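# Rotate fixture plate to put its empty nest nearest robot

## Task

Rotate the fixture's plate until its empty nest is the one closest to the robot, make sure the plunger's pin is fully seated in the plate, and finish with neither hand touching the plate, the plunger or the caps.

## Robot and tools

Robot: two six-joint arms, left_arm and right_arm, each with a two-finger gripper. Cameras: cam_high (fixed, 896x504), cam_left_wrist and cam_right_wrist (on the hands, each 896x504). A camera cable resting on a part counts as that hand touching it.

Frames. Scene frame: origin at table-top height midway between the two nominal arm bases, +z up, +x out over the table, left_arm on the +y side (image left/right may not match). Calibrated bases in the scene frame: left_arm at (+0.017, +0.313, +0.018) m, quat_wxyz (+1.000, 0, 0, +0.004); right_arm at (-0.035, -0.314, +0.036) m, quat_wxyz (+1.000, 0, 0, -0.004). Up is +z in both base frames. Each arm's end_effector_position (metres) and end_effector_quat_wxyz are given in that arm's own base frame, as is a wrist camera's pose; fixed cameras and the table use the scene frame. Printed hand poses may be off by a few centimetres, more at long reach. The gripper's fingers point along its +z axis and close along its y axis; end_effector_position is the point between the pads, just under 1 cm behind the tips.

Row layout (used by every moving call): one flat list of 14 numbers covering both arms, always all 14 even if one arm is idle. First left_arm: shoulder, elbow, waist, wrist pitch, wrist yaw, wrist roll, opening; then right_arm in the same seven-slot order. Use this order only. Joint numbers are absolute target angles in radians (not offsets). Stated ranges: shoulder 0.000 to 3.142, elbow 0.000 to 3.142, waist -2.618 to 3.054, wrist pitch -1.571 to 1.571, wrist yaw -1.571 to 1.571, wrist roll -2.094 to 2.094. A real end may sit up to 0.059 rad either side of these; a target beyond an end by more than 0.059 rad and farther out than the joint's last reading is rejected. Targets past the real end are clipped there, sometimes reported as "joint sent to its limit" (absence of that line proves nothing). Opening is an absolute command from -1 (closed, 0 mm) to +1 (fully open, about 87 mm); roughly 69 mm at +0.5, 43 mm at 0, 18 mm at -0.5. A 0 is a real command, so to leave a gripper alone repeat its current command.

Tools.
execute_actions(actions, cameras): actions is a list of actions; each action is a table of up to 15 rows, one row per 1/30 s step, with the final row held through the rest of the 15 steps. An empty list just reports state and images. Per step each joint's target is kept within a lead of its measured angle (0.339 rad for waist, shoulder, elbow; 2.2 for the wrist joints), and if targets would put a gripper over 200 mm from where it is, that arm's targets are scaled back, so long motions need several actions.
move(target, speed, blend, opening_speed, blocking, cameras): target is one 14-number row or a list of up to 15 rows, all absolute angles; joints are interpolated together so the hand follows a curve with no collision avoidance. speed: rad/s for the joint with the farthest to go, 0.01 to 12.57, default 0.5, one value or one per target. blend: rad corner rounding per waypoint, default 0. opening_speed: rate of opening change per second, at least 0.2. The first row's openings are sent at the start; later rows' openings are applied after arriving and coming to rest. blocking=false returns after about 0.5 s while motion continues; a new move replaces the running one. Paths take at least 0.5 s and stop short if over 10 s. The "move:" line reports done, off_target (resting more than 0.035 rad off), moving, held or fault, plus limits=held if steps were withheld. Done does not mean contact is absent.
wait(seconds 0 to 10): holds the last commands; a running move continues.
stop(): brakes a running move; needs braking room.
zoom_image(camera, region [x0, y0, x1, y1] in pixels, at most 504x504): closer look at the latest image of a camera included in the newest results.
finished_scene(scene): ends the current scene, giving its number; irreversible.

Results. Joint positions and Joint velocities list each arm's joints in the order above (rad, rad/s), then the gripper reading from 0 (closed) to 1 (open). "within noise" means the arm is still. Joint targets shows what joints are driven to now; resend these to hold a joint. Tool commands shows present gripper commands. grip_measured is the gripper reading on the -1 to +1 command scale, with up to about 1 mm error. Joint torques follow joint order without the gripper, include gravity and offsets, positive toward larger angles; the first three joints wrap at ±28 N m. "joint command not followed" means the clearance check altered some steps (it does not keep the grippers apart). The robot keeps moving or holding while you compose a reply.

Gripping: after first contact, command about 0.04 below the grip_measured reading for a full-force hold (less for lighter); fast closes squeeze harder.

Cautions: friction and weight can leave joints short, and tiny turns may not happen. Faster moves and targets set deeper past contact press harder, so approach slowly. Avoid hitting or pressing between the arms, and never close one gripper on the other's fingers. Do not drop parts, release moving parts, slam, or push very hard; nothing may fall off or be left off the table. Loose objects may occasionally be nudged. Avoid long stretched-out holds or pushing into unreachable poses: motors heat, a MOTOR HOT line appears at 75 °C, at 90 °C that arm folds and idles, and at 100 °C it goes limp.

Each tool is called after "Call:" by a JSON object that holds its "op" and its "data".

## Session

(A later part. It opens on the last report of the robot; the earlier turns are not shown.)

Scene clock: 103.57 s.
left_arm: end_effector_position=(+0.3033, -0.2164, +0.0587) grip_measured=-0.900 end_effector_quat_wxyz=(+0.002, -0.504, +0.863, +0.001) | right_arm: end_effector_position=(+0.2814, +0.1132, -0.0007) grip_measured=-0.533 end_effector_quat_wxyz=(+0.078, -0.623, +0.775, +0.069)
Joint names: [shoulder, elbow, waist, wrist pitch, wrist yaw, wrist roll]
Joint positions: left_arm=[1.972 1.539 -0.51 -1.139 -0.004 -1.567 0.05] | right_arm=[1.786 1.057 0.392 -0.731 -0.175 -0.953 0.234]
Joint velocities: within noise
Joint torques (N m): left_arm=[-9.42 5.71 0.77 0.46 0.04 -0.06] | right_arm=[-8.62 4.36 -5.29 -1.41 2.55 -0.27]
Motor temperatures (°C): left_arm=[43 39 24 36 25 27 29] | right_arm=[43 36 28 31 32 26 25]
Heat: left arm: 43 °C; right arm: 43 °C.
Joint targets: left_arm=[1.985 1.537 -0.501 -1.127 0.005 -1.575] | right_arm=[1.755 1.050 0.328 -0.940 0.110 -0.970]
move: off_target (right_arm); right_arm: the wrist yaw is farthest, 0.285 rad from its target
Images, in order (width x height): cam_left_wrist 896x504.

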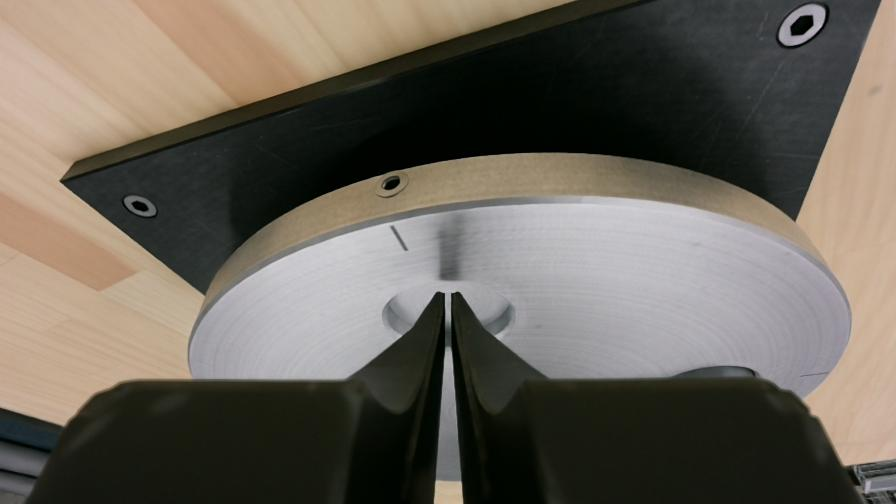

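Call:
{"op": "move", "data": {"target": [1.995, 1.503, -0.501, -1.083, 0.005, -1.575, -0.9, 1.755, 1.05, 0.328, -0.94, 0.11, -0.97, -0.85], "speed": 0.1, "cameras": ["cam_left_wrist"]}}

Call:
{"op": "zoom_image", "data": {"camera": "cam_left_wrist", "region": [330, 220, 580, 400]}}

Scene clock: 105.03 s.
left_arm: end_effector_position=(+0.3019, -0.2191, +0.0504) grip_measured=-0.900 end_effector_quat_wxyz=(-0.005, -0.505, +0.863, -0.005) | right_arm: end_effector_position=(+0.2814, +0.1132, -0.0007) grip_measured=-0.533 end_effector_quat_wxyz=(+0.078, -0.623, +0.775, +0.069)
Joint names: [shoulder, elbow, waist, wrist pitch, wrist yaw, wrist roll]
Joint positions: left_arm=[1.976 1.508 -0.51 -1.1 0.013 -1.567 0.05] | right_arm=[1.786 1.057 0.392 -0.731 -0.175 -0.953 0.234]
Joint velocities: within noise
Joint torques (N m): left_arm=[-8.8 5.35 0.79 0.52 -0.09 -0.06] | right_arm=[-8.64 4.34 -5.29 -1.42 2.55 -0.26]
Motor temperatures (°C): left_arm=[43 39 24 36 25 27 29] | right_arm=[44 36 28 31 32 26 25]
Heat: left arm: 43 °C; right arm: 44 °C.
Joint targets: left_arm=[1.995 1.503 -0.501 -1.083 0.005 -1.575] | right_arm=[1.755 1.050 0.328 -0.940 0.110 -0.970]
move: off_target (right_arm); right_arm: the wrist yaw is farthest, 0.285 rad from its target
Images, in order (width x height): cam_left_wrist 896x504.

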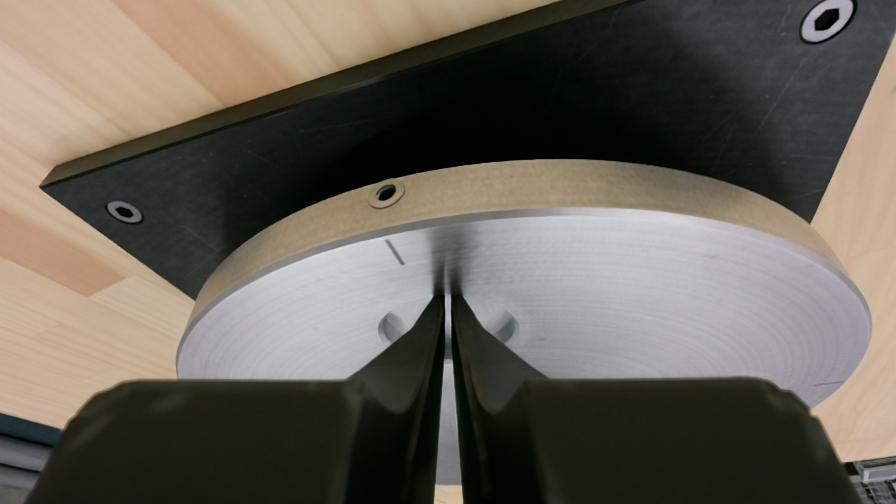

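Scaled by 2.016 from the camera's 896x504 image, which has a finer 1280x720 frame.

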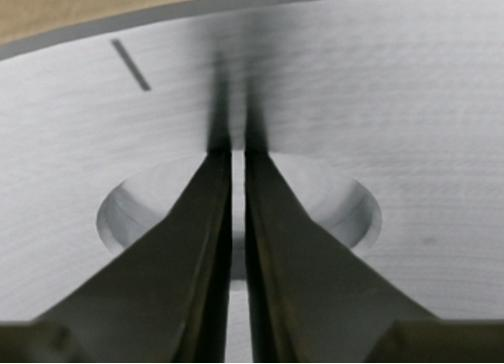

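Call:
{"op": "move", "data": {"target": [[1.99, 1.545, -0.505, -1.122, 0.005, -1.575, -0.9, 1.755, 1.05, 0.328, -0.94, 0.11, -0.97, -0.85], [1.99, 1.545, -0.540, -1.122, 0.005, -1.575, -0.9, 1.755, 1.05, 0.328, -0.94, 0.11, -0.97, -0.85]], "speed": 0.1, "cameras": ["cam_left_wrist"]}}

Scene clock: 108.00 s.
left_arm: end_effector_position=(+0.2972, -0.2266, +0.0536) grip_measured=-0.900 end_effector_quat_wxyz=(-0.005, -0.494, +0.869, -0.005) | right_arm: end_effector_position=(+0.2814, +0.1132, -0.0007) grip_measured=-0.533 end_effector_quat_wxyz=(+0.078, -0.623, +0.775, +0.069)
Joint names: [shoulder, elbow, waist, wrist pitch, wrist yaw, wrist roll]
Joint positions: left_arm=[1.976 1.521 -0.534 -1.113 0.013 -1.567 0.05] | right_arm=[1.786 1.057 0.392 -0.731 -0.175 -0.953 0.234]
Joint velocities: within noise
Joint torques (N m): left_arm=[-9.33 8.31 -0.7 0.23 -0.1 -0.06] | right_arm=[-8.61 4.36 -5.29 -1.41 2.55 -0.26]
Motor temperatures (°C): left_arm=[43 39 24 35 25 27 29] | right_arm=[44 36 28 31 33 26 25]
Heat: left arm: 43 °C; right arm: 44 °C.
Joint targets: left_arm=[1.990 1.545 -0.540 -1.122 0.005 -1.575] | right_arm=[1.755 1.050 0.328 -0.940 0.110 -0.970]
move: off_target (right_arm); right_arm: the wrist yaw is farthest, 0.285 rad from its target
Images, in order (width x height): cam_left_wrist 896x504.

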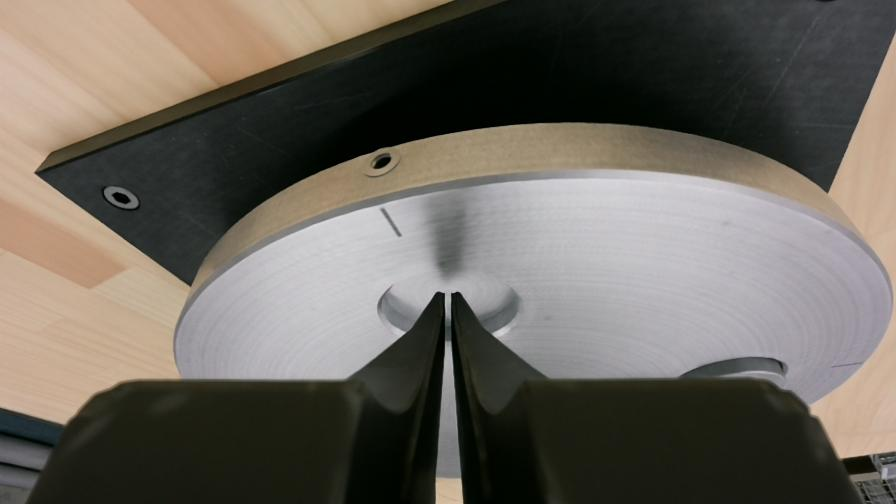

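Call:
{"op": "move", "data": {"target": [2.008, 1.495, -0.536, -1.066, -0.005, -1.575, -0.9, 1.755, 1.05, 0.328, -0.94, 0.11, -0.97, -0.85], "speed": 0.1, "cameras": ["cam_left_wrist"]}}

Call:
{"op": "zoom_image", "data": {"camera": "cam_left_wrist", "region": [330, 220, 580, 400]}}

Scene clock: 109.77 s.
left_arm: end_effector_position=(+0.2978, -0.2267, +0.0469) grip_measured=-0.900 end_effector_quat_wxyz=(-0.005, -0.494, +0.869, -0.003) | right_arm: end_effector_position=(+0.2814, +0.1132, -0.0007) grip_measured=-0.533 end_effector_quat_wxyz=(+0.078, -0.623, +0.775, +0.069)
Joint names: [shoulder, elbow, waist, wrist pitch, wrist yaw, wrist roll]
Joint positions: left_arm=[1.987 1.511 -0.534 -1.095 0.011 -1.568 0.05] | right_arm=[1.786 1.057 0.392 -0.731 -0.175 -0.953 0.234]
Joint velocities: within noise
Joint torques (N m): left_arm=[-8.73 4.31 -0.29 0.65 -0.19 -0.05] | right_arm=[-8.62 4.34 -5.29 -1.4 2.55 -0.26]
Motor temperatures (°C): left_arm=[43 39 24 35 25 27 29] | right_arm=[44 36 28 31 33 26 25]
Heat: left arm: 43 °C; right arm: 44 °C.
Joint targets: left_arm=[2.008 1.495 -0.536 -1.066 -0.005 -1.575] | right_arm=[1.755 1.050 0.328 -0.940 0.110 -0.970]
move: off_target (right_arm); right_arm: the wrist yaw is farthest, 0.285 rad from its target
Images, in order (width x height): cam_left_wrist 896x504.

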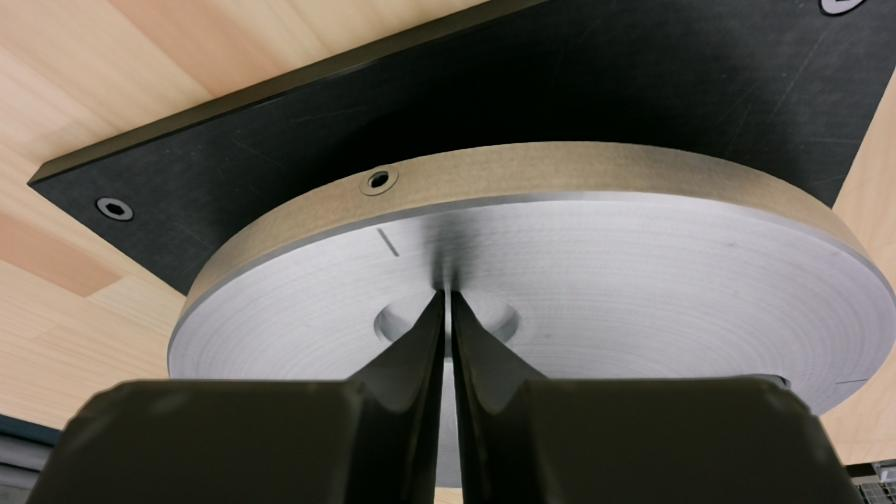

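Scaled by 2.016 from the camera's 896x504 image, which has a finer 1280x720 frame.

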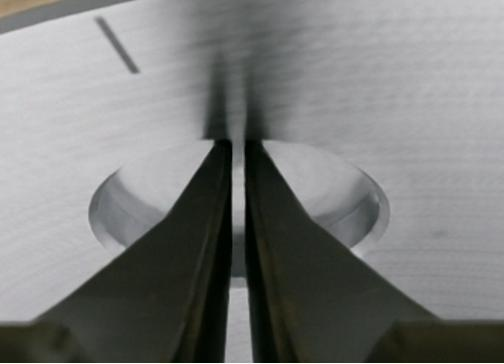

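Call:
{"op": "zoom_image", "data": {"camera": "cam_left_wrist", "region": [405, 255, 495, 325]}}

Scaled by 5.600 from the camera's 896x504 image, which has a finer 1280x720 frame.

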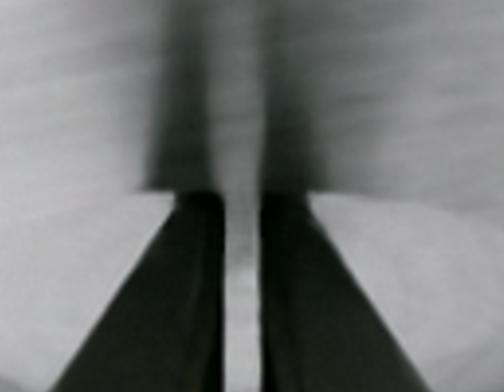

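Call:
{"op": "move", "data": {"target": [[2.0, 1.56, -0.54, -1.135, -0.015, -1.575, -0.9, 1.755, 1.05, 0.328, -0.94, 0.11, -0.97, -0.85], [2.0, 1.56, -0.564, -1.135, -0.02, -1.575, -0.9, 1.755, 1.05, 0.328, -0.94, 0.11, -0.97, -0.85]], "speed": 0.1, "cameras": ["cam_left_wrist"]}}

Scene clock: 117.53 s.
left_arm: end_effector_position=(+0.2941, -0.2311, +0.0525) grip_measured=-0.900 end_effector_quat_wxyz=(+0.002, -0.484, +0.875, +0.004) | right_arm: end_effector_position=(+0.2814, +0.1132, -0.0007) grip_measured=-0.533 end_effector_quat_wxyz=(+0.078, -0.623, +0.775, +0.069)
Joint names: [shoulder, elbow, waist, wrist pitch, wrist yaw, wrist roll]
Joint positions: left_arm=[1.987 1.537 -0.558 -1.126 -0.007 -1.568 0.05] | right_arm=[1.786 1.057 0.392 -0.731 -0.175 -0.953 0.234]
Joint velocities: within noise
Joint torques (N m): left_arm=[-9.52 8.28 -0.76 0.21 -0.14 -0.06] | right_arm=[-8.64 4.33 -5.29 -1.41 2.55 -0.26]
Motor temperatures (°C): left_arm=[44 38 24 34 25 27 28] | right_arm=[44 36 28 31 34 26 25]
Heat: left arm: 44 °C; right arm: 44 °C.
Joint targets: left_arm=[2.000 1.560 -0.564 -1.135 -0.020 -1.575] | right_arm=[1.755 1.050 0.328 -0.940 0.110 -0.970]
move: off_target (right_arm); right_arm: the wrist yaw is farthest, 0.285 rad from its target
Images, in order (width x height): cam_left_wrist 896x504.

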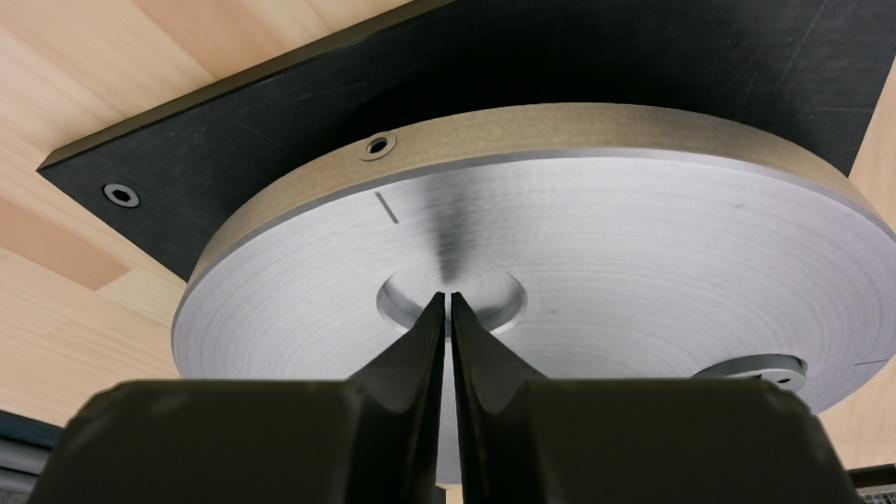

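Call:
{"op": "move", "data": {"target": [2.008, 1.505, -0.562, -1.077, -0.02, -1.575, -0.9, 1.755, 1.05, 0.328, -0.94, 0.11, -0.97, -0.85], "speed": 0.1, "cameras": ["cam_left_wrist"]}}

Call:
{"op": "zoom_image", "data": {"camera": "cam_left_wrist", "region": [360, 220, 540, 380]}}

Scene clock: 118.80 s.
left_arm: end_effector_position=(+0.2937, -0.2307, +0.0471) grip_measured=-0.900 end_effector_quat_wxyz=(+0.003, -0.484, +0.875, +0.003) | right_arm: end_effector_position=(+0.2814, +0.1132, -0.0007) grip_measured=-0.533 end_effector_quat_wxyz=(+0.078, -0.623, +0.775, +0.069)
Joint names: [shoulder, elbow, waist, wrist pitch, wrist yaw, wrist roll]
Joint positions: left_arm=[1.988 1.516 -0.558 -1.103 -0.008 -1.568 0.05] | right_arm=[1.786 1.057 0.392 -0.731 -0.175 -0.953 0.234]
Joint velocities: within noise
Joint torques (N m): left_arm=[-8.77 4.83 -0.53 0.61 -0.15 -0.05] | right_arm=[-8.64 4.36 -5.26 -1.41 2.54 -0.26]
Motor temperatures (°C): left_arm=[44 38 24 34 25 27 28] | right_arm=[44 36 28 31 34 26 25]
Heat: left arm: 44 °C; right arm: 44 °C.
Joint targets: left_arm=[2.008 1.505 -0.562 -1.077 -0.020 -1.575] | right_arm=[1.755 1.050 0.328 -0.940 0.110 -0.970]
move: off_target (right_arm); right_arm: the wrist yaw is farthest, 0.285 rad from its target
Images, in order (width x height): cam_left_wrist 896x504.

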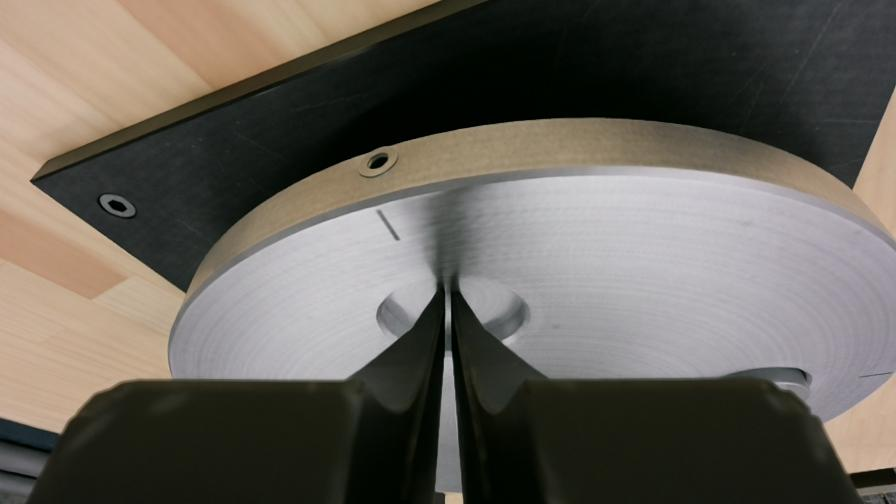

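Scaled by 2.800 from the camera's 896x504 image, which has a finer 1280x720 frame.

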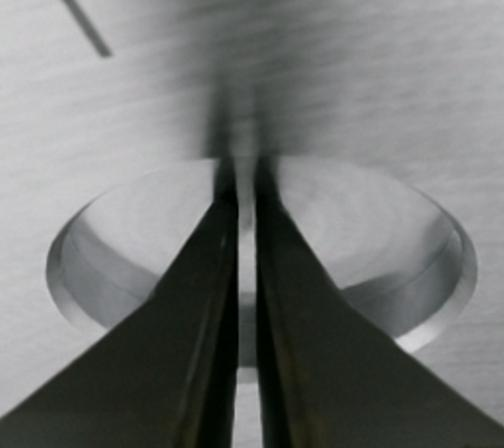

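Call:
{"op": "move", "data": {"target": [2.008, 1.53, -0.562, -1.105, -0.02, -1.575, -0.5, 1.755, 1.05, 0.328, -0.94, 0.11, -0.97, -0.85], "speed": 0.1, "opening_speed": 0.5, "cameras": ["cam_left_wrist"]}}

Call:
{"op": "zoom_image", "data": {"camera": "cam_left_wrist", "region": [360, 220, 540, 380]}}

Scene clock: 122.00 s.
left_arm: end_effector_position=(+0.2955, -0.2318, +0.0473) grip_measured=-0.500 end_effector_quat_wxyz=(+0.004, -0.485, +0.875, +0.000) | right_arm: end_effector_position=(+0.2814, +0.1132, -0.0007) grip_measured=-0.533 end_effector_quat_wxyz=(+0.078, -0.623, +0.775, +0.069)
Joint names: [shoulder, elbow, waist, wrist pitch, wrist yaw, wrist roll]
Joint positions: left_arm=[1.988 1.516 -0.558 -1.096 -0.008 -1.57 0.25] | right_arm=[1.786 1.057 0.392 -0.731 -0.175 -0.953 0.234]
Joint velocities: within noise
Joint torques (N m): left_arm=[-8.77 7.3 -0.5 0.24 -0.15 -0.03] | right_arm=[-8.59 4.36 -5.29 -1.42 2.55 -0.26]
Motor temperatures (°C): left_arm=[44 38 24 34 25 27 28] | right_arm=[44 36 28 31 35 26 25]
Heat: left arm: 44 °C; right arm: 44 °C.
Joint targets: left_arm=[2.008 1.530 -0.562 -1.105 -0.020 -1.575] | right_arm=[1.755 1.050 0.328 -0.940 0.110 -0.970]
move: off_target (right_arm); right_arm: the wrist yaw is farthest, 0.285 rad from its target
Images, in order (width x height): cam_left_wrist 896x504.

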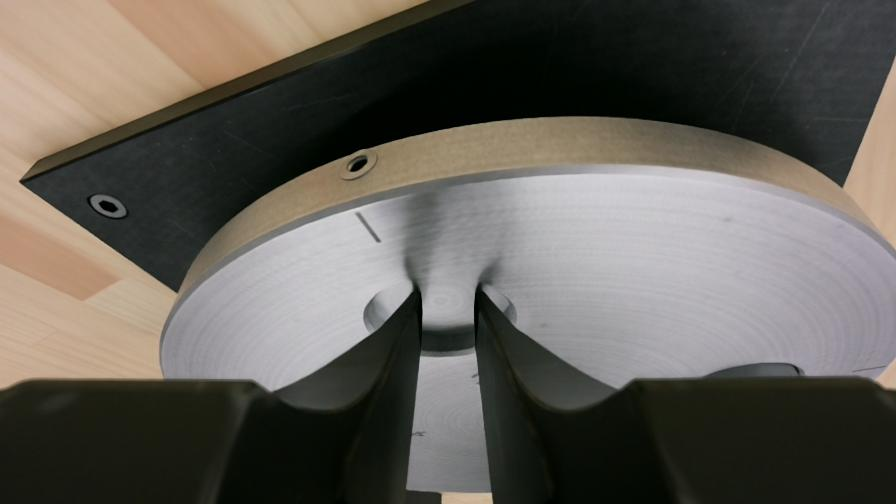

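Scaled by 2.800 from the camera's 896x504 image, which has a finer 1280x720 frame.

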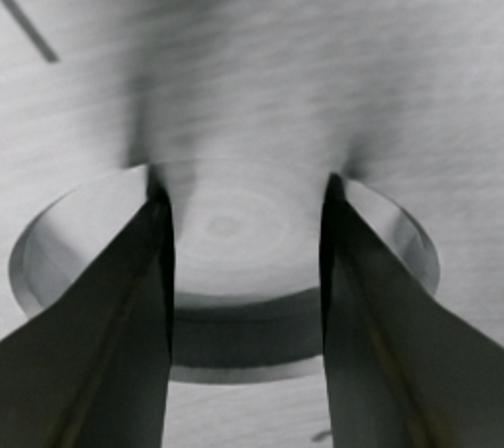

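Call:
{"op": "move", "data": {"target": [1.906, 1.424, -0.587, -1.066, -0.02, -1.575, -0.5, 1.755, 1.05, 0.328, -0.94, 0.11, -0.97, -0.85], "speed": 0.08, "cameras": ["cam_left_wrist", "cam_high"]}}

Scene clock: 126.27 s.
left_arm: end_effector_position=(+0.2780, -0.2307, +0.0472) grip_measured=-0.500 end_effector_quat_wxyz=(+0.003, -0.476, +0.880, -0.002) | right_arm: end_effector_position=(+0.2814, +0.1132, -0.0007) grip_measured=-0.533 end_effector_quat_wxyz=(+0.078, -0.623, +0.775, +0.069)
Joint names: [shoulder, elbow, waist, wrist pitch, wrist yaw, wrist roll]
Joint positions: left_arm=[1.932 1.437 -0.579 -1.07 -0.004 -1.571 0.25] | right_arm=[1.786 1.057 0.392 -0.731 -0.175 -0.953 0.234]
Joint velocities: within noise
Joint torques (N m): left_arm=[-12.85 4.52 -0.87 0.39 -0.17 -0.02] | right_arm=[-8.64 4.34 -5.26 -1.41 2.55 -0.26]
Motor temperatures (°C): left_arm=[44 38 24 33 25 27 28] | right_arm=[44 36 28 31 35 26 25]
Heat: left arm: 44 °C; right arm: 44 °C.
Joint targets: left_arm=[1.906 1.424 -0.587 -1.066 -0.020 -1.575] | right_arm=[1.755 1.050 0.328 -0.940 0.110 -0.970]
move: off_target (right_arm); right_arm: the wrist yaw is farthest, 0.285 rad from its target
Images, in order (width x height): cam_high 896x504, cam_left_wrist 896x504.

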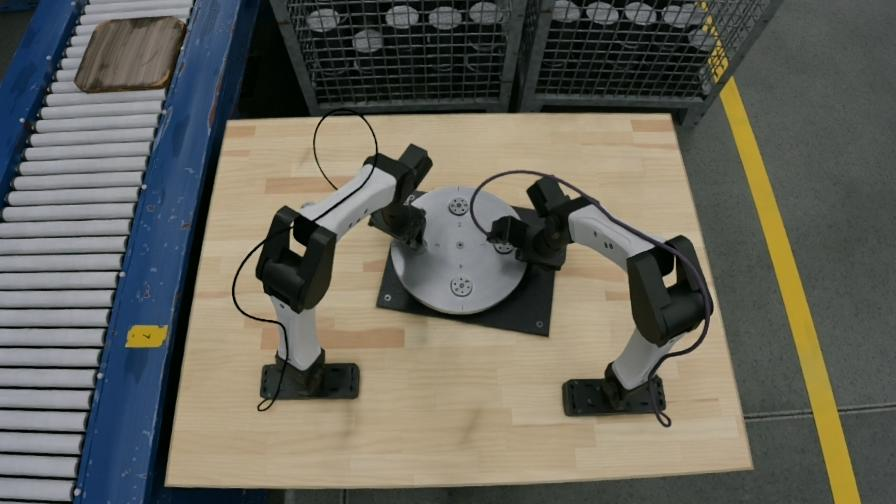

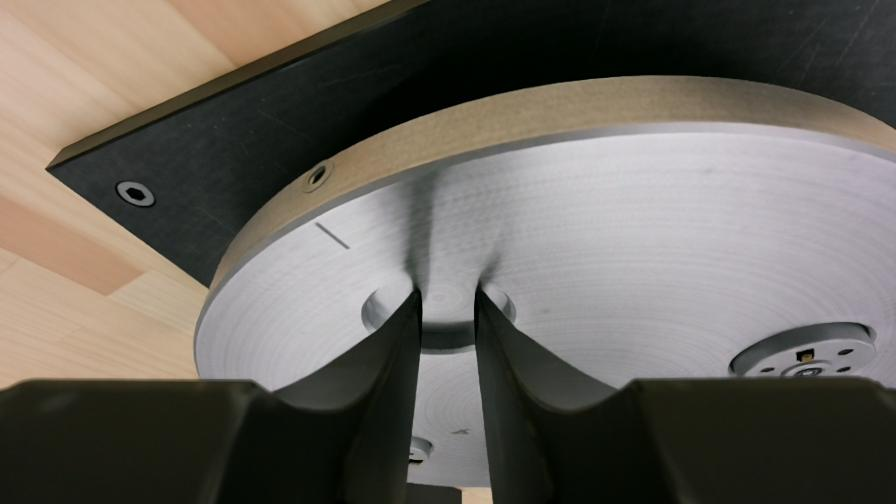

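Call:
{"op": "move", "data": {"target": [1.906, 1.424, -0.587, -1.066, -0.02, -1.575, -0.5, 1.78, 1.055, 0.385, -0.74, -0.14, -0.955, -0.7], "speed": 0.1, "cameras": ["cam_right_wrist"]}}

Call:
{"op": "zoom_image", "data": {"camera": "cam_right_wrist", "region": [340, 240, 540, 400]}}

Scene clock: 129.83 s.
left_arm: end_effector_position=(+0.2780, -0.2307, +0.0472) grip_measured=-0.500 end_effector_quat_wxyz=(+0.003, -0.476, +0.880, -0.002) | right_arm: end_effector_position=(+0.2829, +0.1180, -0.0006) grip_measured=-0.533 end_effector_quat_wxyz=(+0.086, -0.624, +0.773, +0.076)
Joint names: [shoulder, elbow, waist, wrist pitch, wrist yaw, wrist roll]
Joint positions: left_arm=[1.932 1.437 -0.579 -1.07 -0.004 -1.571 0.25] | right_arm=[1.786 1.057 0.394 -0.718 -0.194 -0.953 0.234]
Joint velocities: within noise
Joint torques (N m): left_arm=[-12.85 4.51 -0.87 0.39 -0.18 -0.02] | right_arm=[-6.52 4.79 -1.13 0.46 0.35 -0.09]
Motor temperatures (°C): left_arm=[44 38 24 33 25 27 28] | right_arm=[44 36 28 31 35 26 25]
Heat: left arm: 44 °C; right arm: 44 °C.
Joint targets: left_arm=[1.906 1.424 -0.587 -1.066 -0.020 -1.575] | right_arm=[1.780 1.055 0.385 -0.740 -0.140 -0.955]
move: off_target (right_arm); right_arm: the wrist yaw is farthest, 0.054 rad from its target
Images, in order (width x height): cam_right_wrist 896x504.

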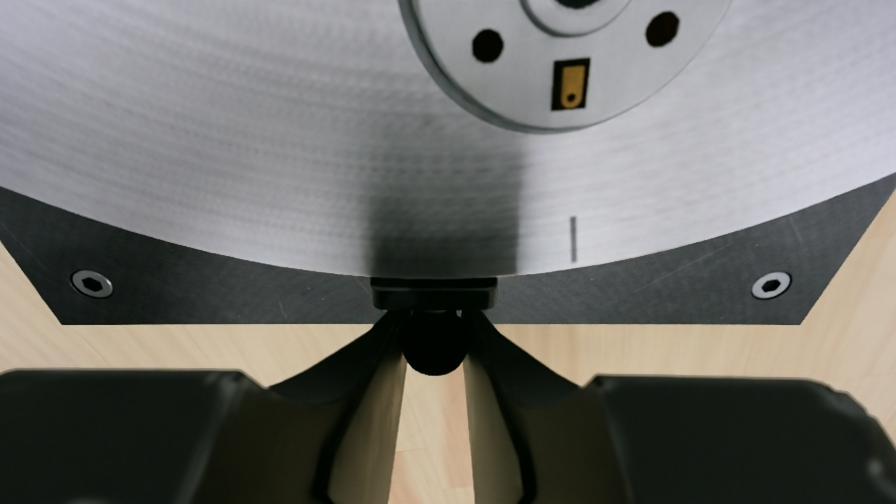

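Scaled by 2.520 from the camera's 896x504 image, which has a finer 1280x720 frame.

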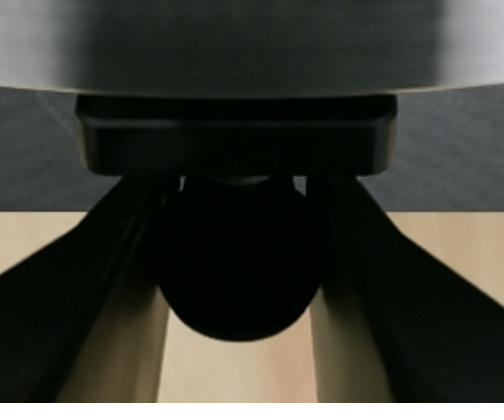

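Call:
{"op": "move", "data": {"target": [1.906, 1.424, -0.587, -1.066, -0.02, -1.575, -0.5, 1.786, 1.057, 0.392, -0.715, -0.18, -0.953, 0.1], "speed": 0.1, "opening_speed": 0.4, "cameras": ["cam_right_wrist"]}}

Call:
{"op": "zoom_image", "data": {"camera": "cam_right_wrist", "region": [340, 240, 540, 400]}}

Scene clock: 132.67 s.
left_arm: end_effector_position=(+0.2780, -0.2307, +0.0472) grip_measured=-0.500 end_effector_quat_wxyz=(+0.003, -0.476, +0.880, -0.002) | right_arm: end_effector_position=(+0.2837, +0.1162, -0.0006) grip_measured=+0.100 end_effector_quat_wxyz=(+0.085, -0.624, +0.773, +0.070)
Joint names: [shoulder, elbow, waist, wrist pitch, wrist yaw, wrist roll]
Joint positions: left_arm=[1.932 1.437 -0.579 -1.07 -0.004 -1.571 0.25] | right_arm=[1.786 1.057 0.394 -0.718 -0.183 -0.953 0.55]
Joint velocities: within noise
Joint torques (N m): left_arm=[-12.85 4.55 -0.9 0.39 -0.17 -0.02] | right_arm=[-6.05 4.97 -0.58 0.7 -0.13 -0.07]
Motor temperatures (°C): left_arm=[45 38 24 33 25 27 28] | right_arm=[44 36 28 30 33 26 25]
Heat: left arm: 45 °C; right arm: 44 °C.
Joint targets: left_arm=[1.906 1.424 -0.587 -1.066 -0.020 -1.575] | right_arm=[1.786 1.057 0.392 -0.715 -0.180 -0.953]
move: done
Images, in order (width x height): cam_right_wrist 896x504.

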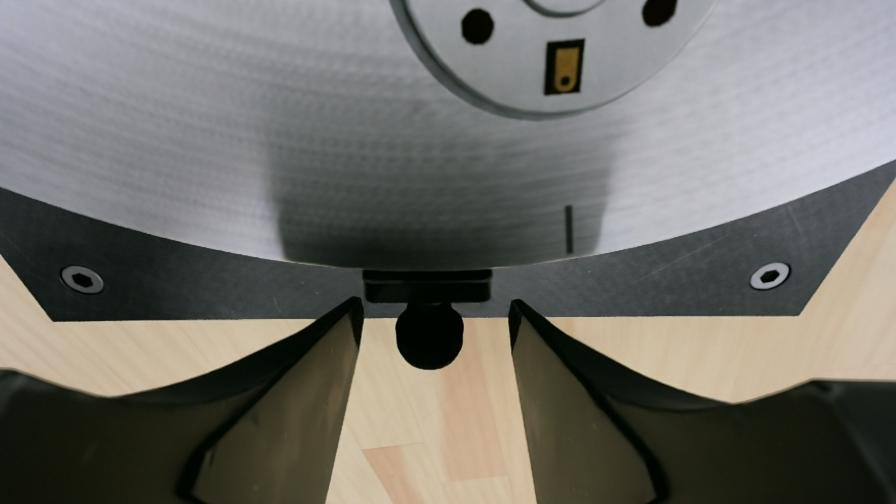

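Scaled by 2.520 from the camera's 896x504 image, which has a finer 1280x720 frame.

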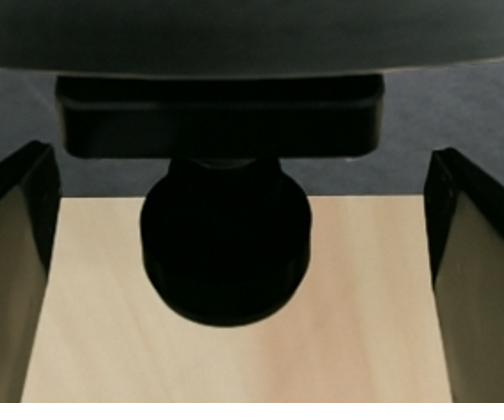

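Call:
{"op": "zoom_image", "data": {"camera": "cam_left_wrist", "region": [340, 220, 540, 380]}}

This scene's latest camera images include none from cam_left_wrist. They are from: cam_right_wrist. cam_left_wrist's image comes with the result of a call that names it in "cameras".

Call:
{"op": "move", "data": {"target": [1.832, 1.33, -0.638, -1.048, -0.02, -1.575, -0.5, 1.786, 1.057, 0.392, -0.715, -0.18, -0.953, 0.1], "speed": 0.08, "cameras": ["cam_left_wrist", "cam_right_wrist"]}}

Scene clock: 135.63 s.
left_arm: end_effector_position=(+0.2649, -0.2314, +0.0481) grip_measured=-0.500 end_effector_quat_wxyz=(+0.025, -0.462, +0.887, -0.013) | right_arm: end_effector_position=(+0.2837, +0.1162, -0.0006) grip_measured=+0.100 end_effector_quat_wxyz=(+0.085, -0.624, +0.773, +0.070)
Joint names: [shoulder, elbow, waist, wrist pitch, wrist yaw, wrist roll]
Joint positions: left_arm=[1.86 1.347 -0.616 -1.012 -0.033 -1.576 0.25] | right_arm=[1.786 1.057 0.394 -0.718 -0.183 -0.953 0.55]
Joint velocities: within noise
Joint torques (N m): left_arm=[-12.37 4.23 -2.3 0.03 0.06 0.04] | right_arm=[-6.04 4.98 -0.61 0.7 -0.13 -0.07]
Motor temperatures (°C): left_arm=[45 38 24 33 25 27 28] | right_arm=[44 36 28 30 33 26 25]
Heat: left arm: 45 °C; right arm: 44 °C.
Joint targets: left_arm=[1.832 1.330 -0.638 -1.048 -0.020 -1.575] | right_arm=[1.786 1.057 0.392 -0.715 -0.180 -0.953]
move: off_target (left_arm); left_arm: the wrist pitch is farthest, 0.036 rad from its target
Images, in order (width x height): cam_left_wrist 896x504, cam_right_wrist 896x504.

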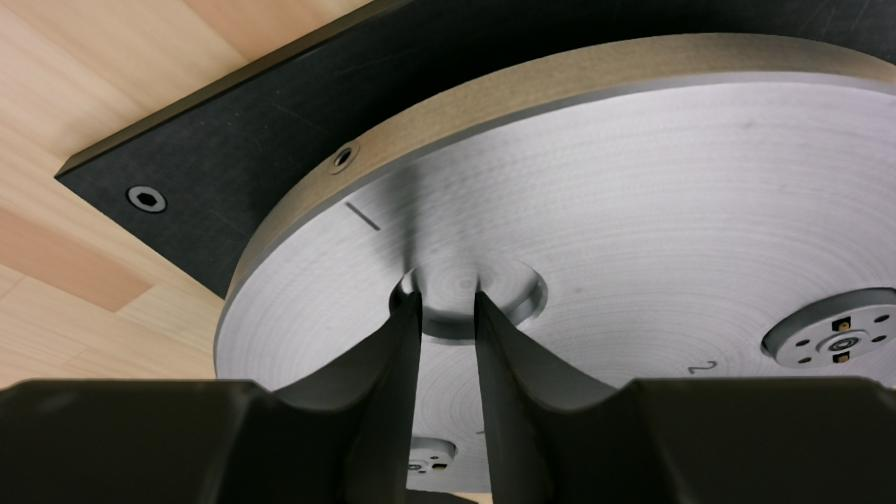

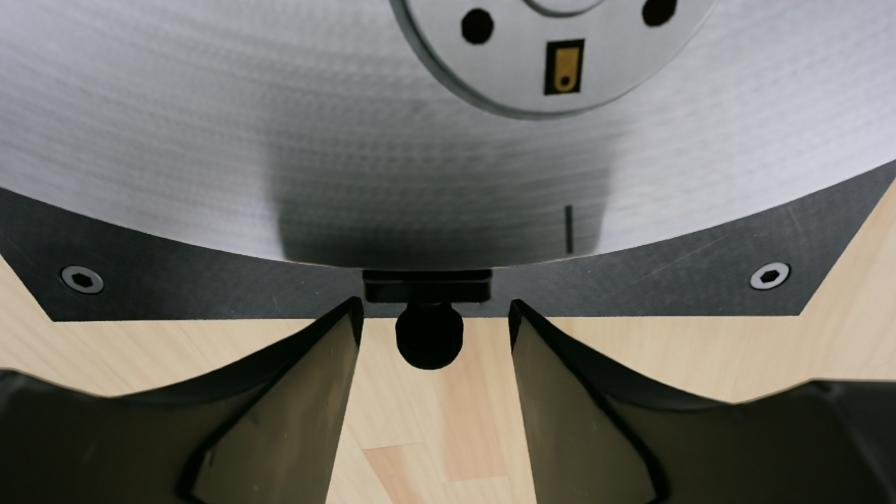

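Call:
{"op": "move", "data": {"target": [1.81, 1.305, -0.668, -1.09, -0.02, -1.575, -0.5, 1.786, 1.057, 0.392, -0.715, -0.18, -0.953, 0.1], "speed": 0.08, "cameras": ["cam_left_wrist", "cam_right_wrist"]}}

Scene clock: 137.40 s.
left_arm: end_effector_position=(+0.2638, -0.2314, +0.0486) grip_measured=-0.500 end_effector_quat_wxyz=(+0.045, -0.458, +0.888, -0.013) | right_arm: end_effector_position=(+0.2837, +0.1162, -0.0006) grip_measured=+0.100 end_effector_quat_wxyz=(+0.085, -0.624, +0.773, +0.070)
Joint names: [shoulder, elbow, waist, wrist pitch, wrist yaw, wrist roll]
Joint positions: left_arm=[1.84 1.328 -0.636 -0.995 -0.07 -1.586 0.25] | right_arm=[1.786 1.057 0.394 -0.718 -0.183 -0.953 0.55]
Joint velocities: within noise
Joint torques (N m): left_arm=[-12.44 3.7 -3.3 -0.59 0.38 0.18] | right_arm=[-6.02 4.93 -0.61 0.7 -0.13 -0.07]
Motor temperatures (°C): left_arm=[45 38 24 32 25 27 28] | right_arm=[44 36 28 30 32 26 25]
Heat: left arm: 45 °C; right arm: 44 °C.
Joint targets: left_arm=[1.810 1.305 -0.668 -1.090 -0.020 -1.575] | right_arm=[1.786 1.057 0.392 -0.715 -0.180 -0.953]
move: off_target (left_arm); left_arm: the wrist pitch is farthest, 0.095 rad from its target
Images, in order (width x height): cam_left_wrist 896x504, cam_right_wrist 896x504.

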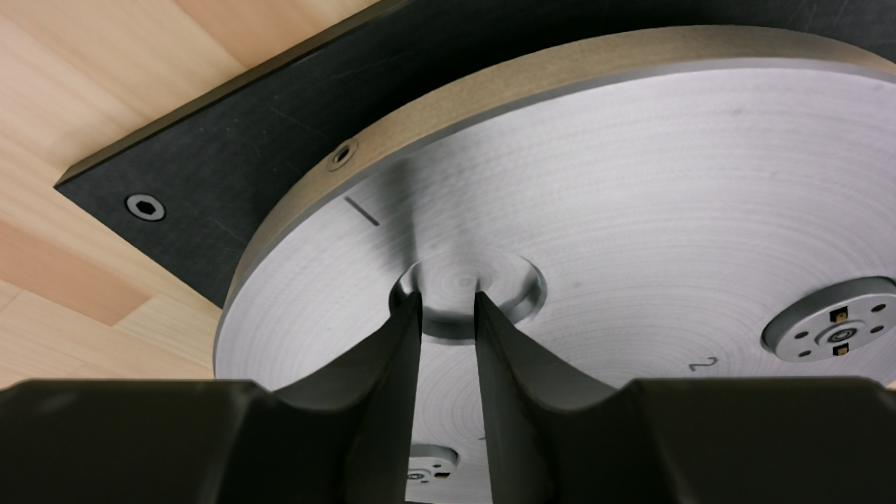

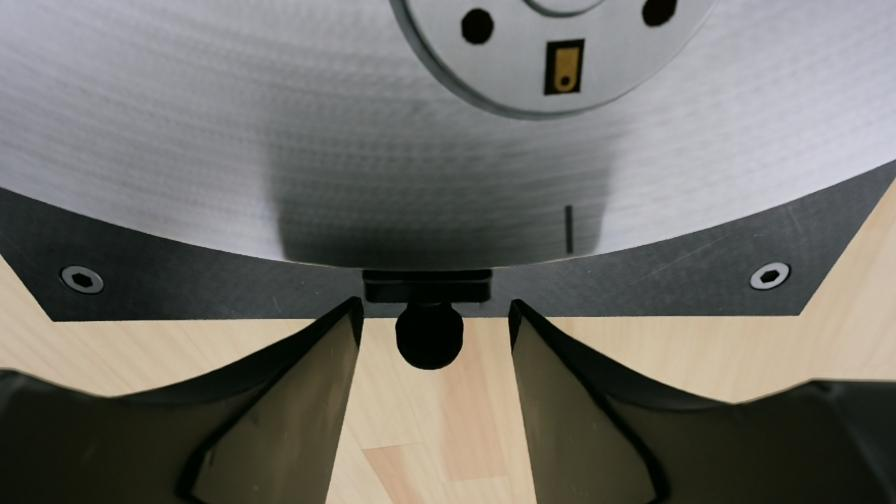

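Call:
{"op": "move", "data": {"target": [1.80, 1.295, -0.685, -1.18, 0.05, -1.575, -0.5, 1.786, 1.057, 0.392, -0.715, -0.18, -0.953, 0.1], "speed": 0.08, "cameras": ["cam_left_wrist", "cam_right_wrist"]}}

Scene clock: 139.77 s.
left_arm: end_effector_position=(+0.2622, -0.2315, +0.0498) grip_measured=-0.501 end_effector_quat_wxyz=(+0.044, -0.462, +0.886, -0.013) | right_arm: end_effector_position=(+0.2837, +0.1162, -0.0006) grip_measured=+0.100 end_effector_quat_wxyz=(+0.085, -0.624, +0.773, +0.070)
Joint names: [shoulder, elbow, waist, wrist pitch, wrist yaw, wrist roll]
Joint positions: left_arm=[1.833 1.323 -0.638 -0.998 -0.068 -1.598 0.25] | right_arm=[1.786 1.057 0.394 -0.718 -0.183 -0.953 0.55]
Joint velocities: within noise
Joint torques (N m): left_arm=[-12.71 3.12 -4.88 -1.58 1 0.32] | right_arm=[-6.04 4.96 -0.59 0.7 -0.13 -0.07]
Motor temperatures (°C): left_arm=[46 38 24 32 26 27 28] | right_arm=[43 36 28 30 32 26 25]
Heat: left arm: 46 °C; right arm: 43 °C.
Joint targets: left_arm=[1.800 1.295 -0.685 -1.180 0.050 -1.575] | right_arm=[1.786 1.057 0.392 -0.715 -0.180 -0.953]
move: off_target (left_arm); left_arm: the wrist pitch is farthest, 0.182 rad from its target
Images, in order (width x height): cam_left_wrist 896x504, cam_right_wrist 896x504.

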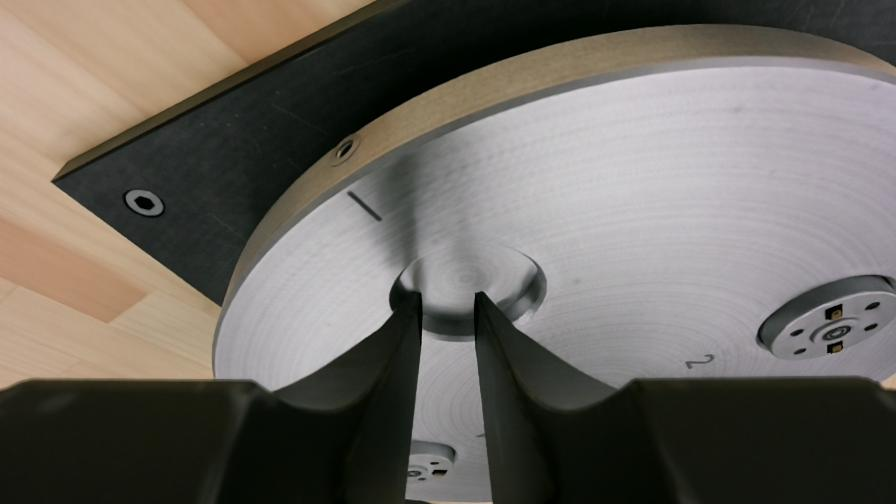

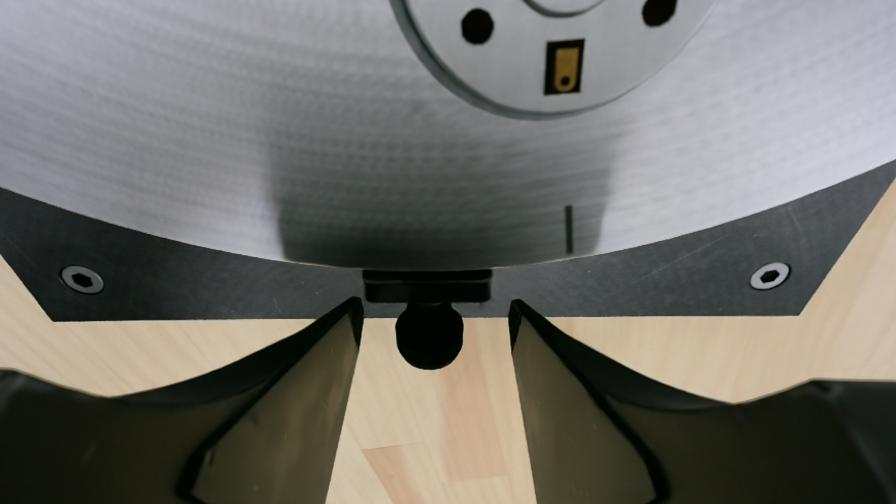

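Call:
{"op": "move", "data": {"target": [1.83, 1.32, -0.632, -1.02, -0.05, -1.585, -0.5, 1.786, 1.057, 0.392, -0.715, -0.18, -0.953, -0.3], "speed": 0.1, "opening_speed": 0.6, "cameras": []}}

Call:
{"op": "move", "data": {"target": [1.83, 1.32, -0.632, -1.02, -0.05, -1.585, -0.5, 1.786, 1.057, 0.392, -0.715, -0.18, -0.953, -0.8], "opening_speed": 0.3, "cameras": ["cam_left_wrist", "cam_right_wrist"]}}

Scene clock: 142.67 s.
left_arm: end_effector_position=(+0.2648, -0.2320, +0.0499) grip_measured=-0.501 end_effector_quat_wxyz=(+0.048, -0.463, +0.885, -0.016) | right_arm: end_effector_position=(+0.2837, +0.1162, -0.0006) grip_measured=-0.300 end_effector_quat_wxyz=(+0.085, -0.624, +0.773, +0.070)
Joint names: [shoulder, elbow, waist, wrist pitch, wrist yaw, wrist roll]
Joint positions: left_arm=[1.833 1.323 -0.637 -0.989 -0.072 -1.599 0.25] | right_arm=[1.786 1.057 0.394 -0.718 -0.183 -0.953 0.35]
Joint velocities: within noise
Joint torques (N m): left_arm=[-9.76 5.63 0.49 0.12 0.12 0.2] | right_arm=[-6.05 4.96 -0.61 0.7 -0.13 -0.07]
Motor temperatures (°C): left_arm=[46 38 24 32 26 27 28] | right_arm=[43 36 28 30 31 26 24]
Heat: left arm: 46 °C; right arm: 43 °C.
Joint targets: left_arm=[1.830 1.320 -0.632 -1.020 -0.050 -1.585] | right_arm=[1.786 1.057 0.392 -0.715 -0.180 -0.953]
move: done
No camera images: "cameras" was empty.

Scene clock: 144.53 s.
left_arm: end_effector_position=(+0.2648, -0.2320, +0.0499) grip_measured=-0.501 end_effector_quat_wxyz=(+0.048, -0.463, +0.885, -0.016) | right_arm: end_effector_position=(+0.2826, +0.1157, -0.0006) grip_measured=-0.532 end_effector_quat_wxyz=(+0.083, -0.624, +0.774, +0.071)
Joint names: [shoulder, elbow, waist, wrist pitch, wrist yaw, wrist roll]
Joint positions: left_arm=[1.833 1.323 -0.637 -0.989 -0.072 -1.599 0.25] | right_arm=[1.786 1.057 0.394 -0.723 -0.183 -0.953 0.234]
Joint velocities: within noise
Joint torques (N m): left_arm=[-9.76 5.67 0.47 0.12 0.12 0.19] | right_arm=[-6.02 4.96 -0.59 0.74 -0.13 -0.07]
Motor temperatures (°C): left_arm=[47 37 24 32 26 27 28] | right_arm=[43 36 28 30 31 26 24]
Heat: left arm: 47 °C; right arm: 43 °C.
Joint targets: left_arm=[1.830 1.320 -0.632 -1.020 -0.050 -1.585] | right_arm=[1.786 1.057 0.392 -0.715 -0.180 -0.953]
move: done
Images, in order (width x height): cam_left_wrist 896x504, cam_right_wrist 896x504.

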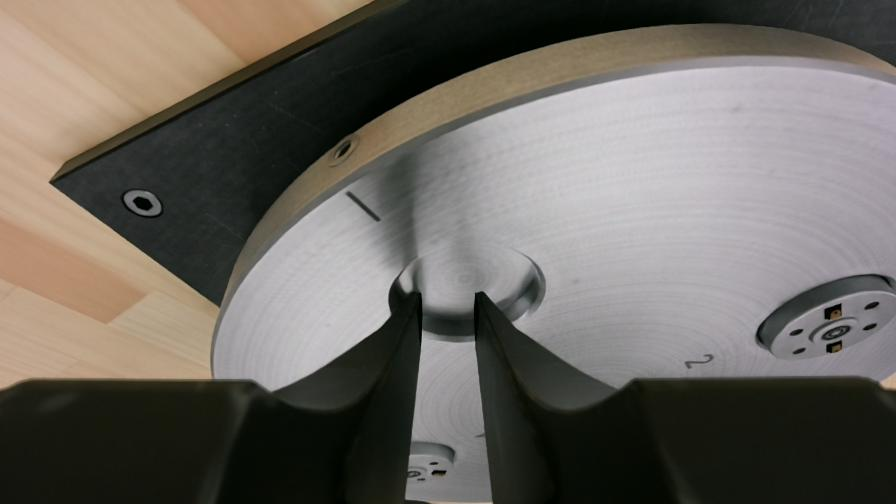

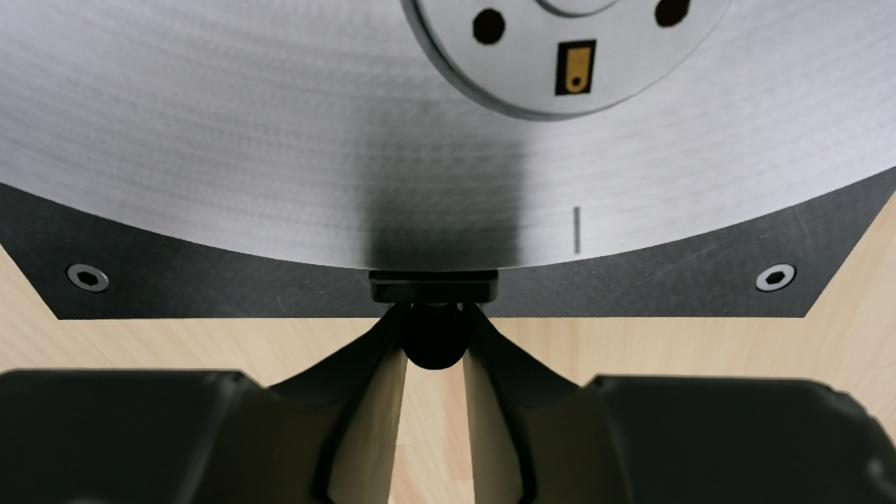

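Call:
{"op": "move", "data": {"target": [1.83, 1.32, -0.632, -1.02, -0.05, -1.585, -0.5, 1.76, 1.05, 0.335, -0.91, 0.08, -0.965, -0.85], "speed": 0.15, "cameras": ["cam_left_wrist", "cam_right_wrist"]}}

Call:
{"op": "zoom_image", "data": {"camera": "cam_right_wrist", "region": [340, 240, 540, 400]}}

Scene clock: 147.33 s.
left_arm: end_effector_position=(+0.2617, -0.2316, +0.0499) grip_measured=-0.500 end_effector_quat_wxyz=(+0.042, -0.461, +0.886, -0.014) | right_arm: end_effector_position=(+0.2814, +0.1120, -0.0006) grip_measured=-0.532 end_effector_quat_wxyz=(+0.076, -0.624, +0.775, +0.064)
Joint names: [shoulder, elbow, waist, wrist pitch, wrist yaw, wrist roll]
Joint positions: left_arm=[1.833 1.323 -0.637 -0.999 -0.063 -1.594 0.25] | right_arm=[1.786 1.057 0.394 -0.733 -0.166 -0.953 0.234]
Joint velocities: within noise
Joint torques (N m): left_arm=[-9.78 5.6 0.47 0.21 0.05 0.14] | right_arm=[-8.2 4.36 -4.92 -1.11 2.18 -0.2]
Motor temperatures (°C): left_arm=[47 37 24 32 26 27 28] | right_arm=[43 36 28 30 31 26 25]
Heat: left arm: 47 °C; right arm: 43 °C.
Joint targets: left_arm=[1.830 1.320 -0.632 -1.020 -0.050 -1.585] | right_arm=[1.760 1.050 0.335 -0.910 0.080 -0.965]
move: off_target (right_arm); right_arm: the wrist yaw is farthest, 0.246 rad from its target
Images, in order (width x height): cam_left_wrist 896x504, cam_right_wrist 896x504.

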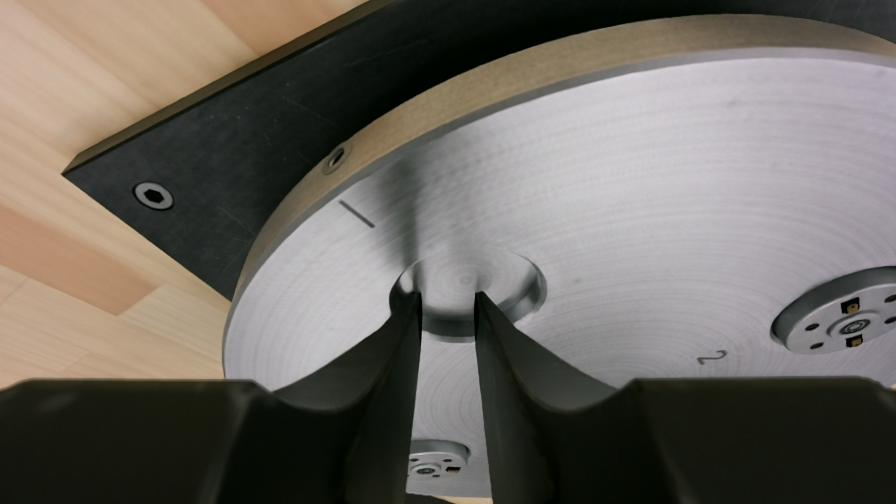

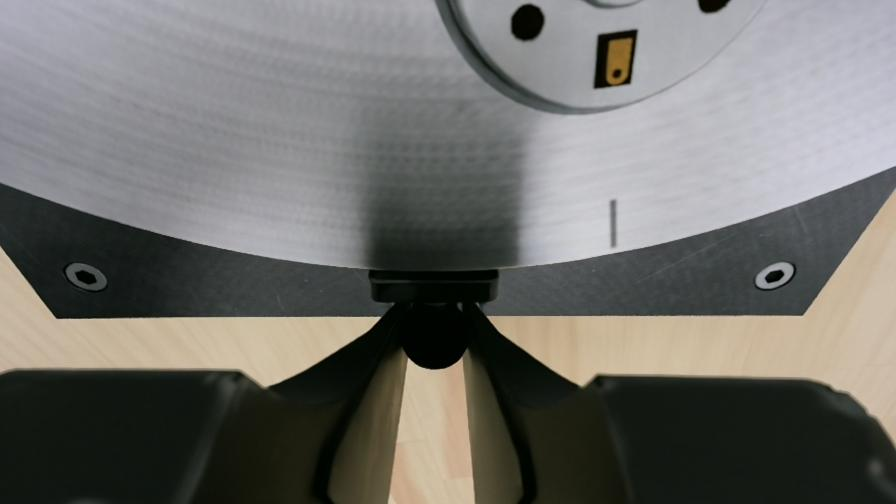

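Scaled by 2.520 from the camera's 896x504 image, which has a finer 1280x720 frame.

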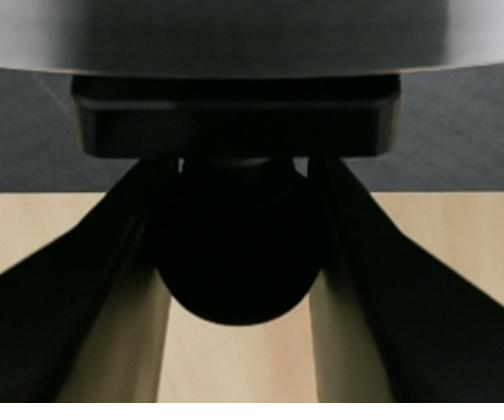

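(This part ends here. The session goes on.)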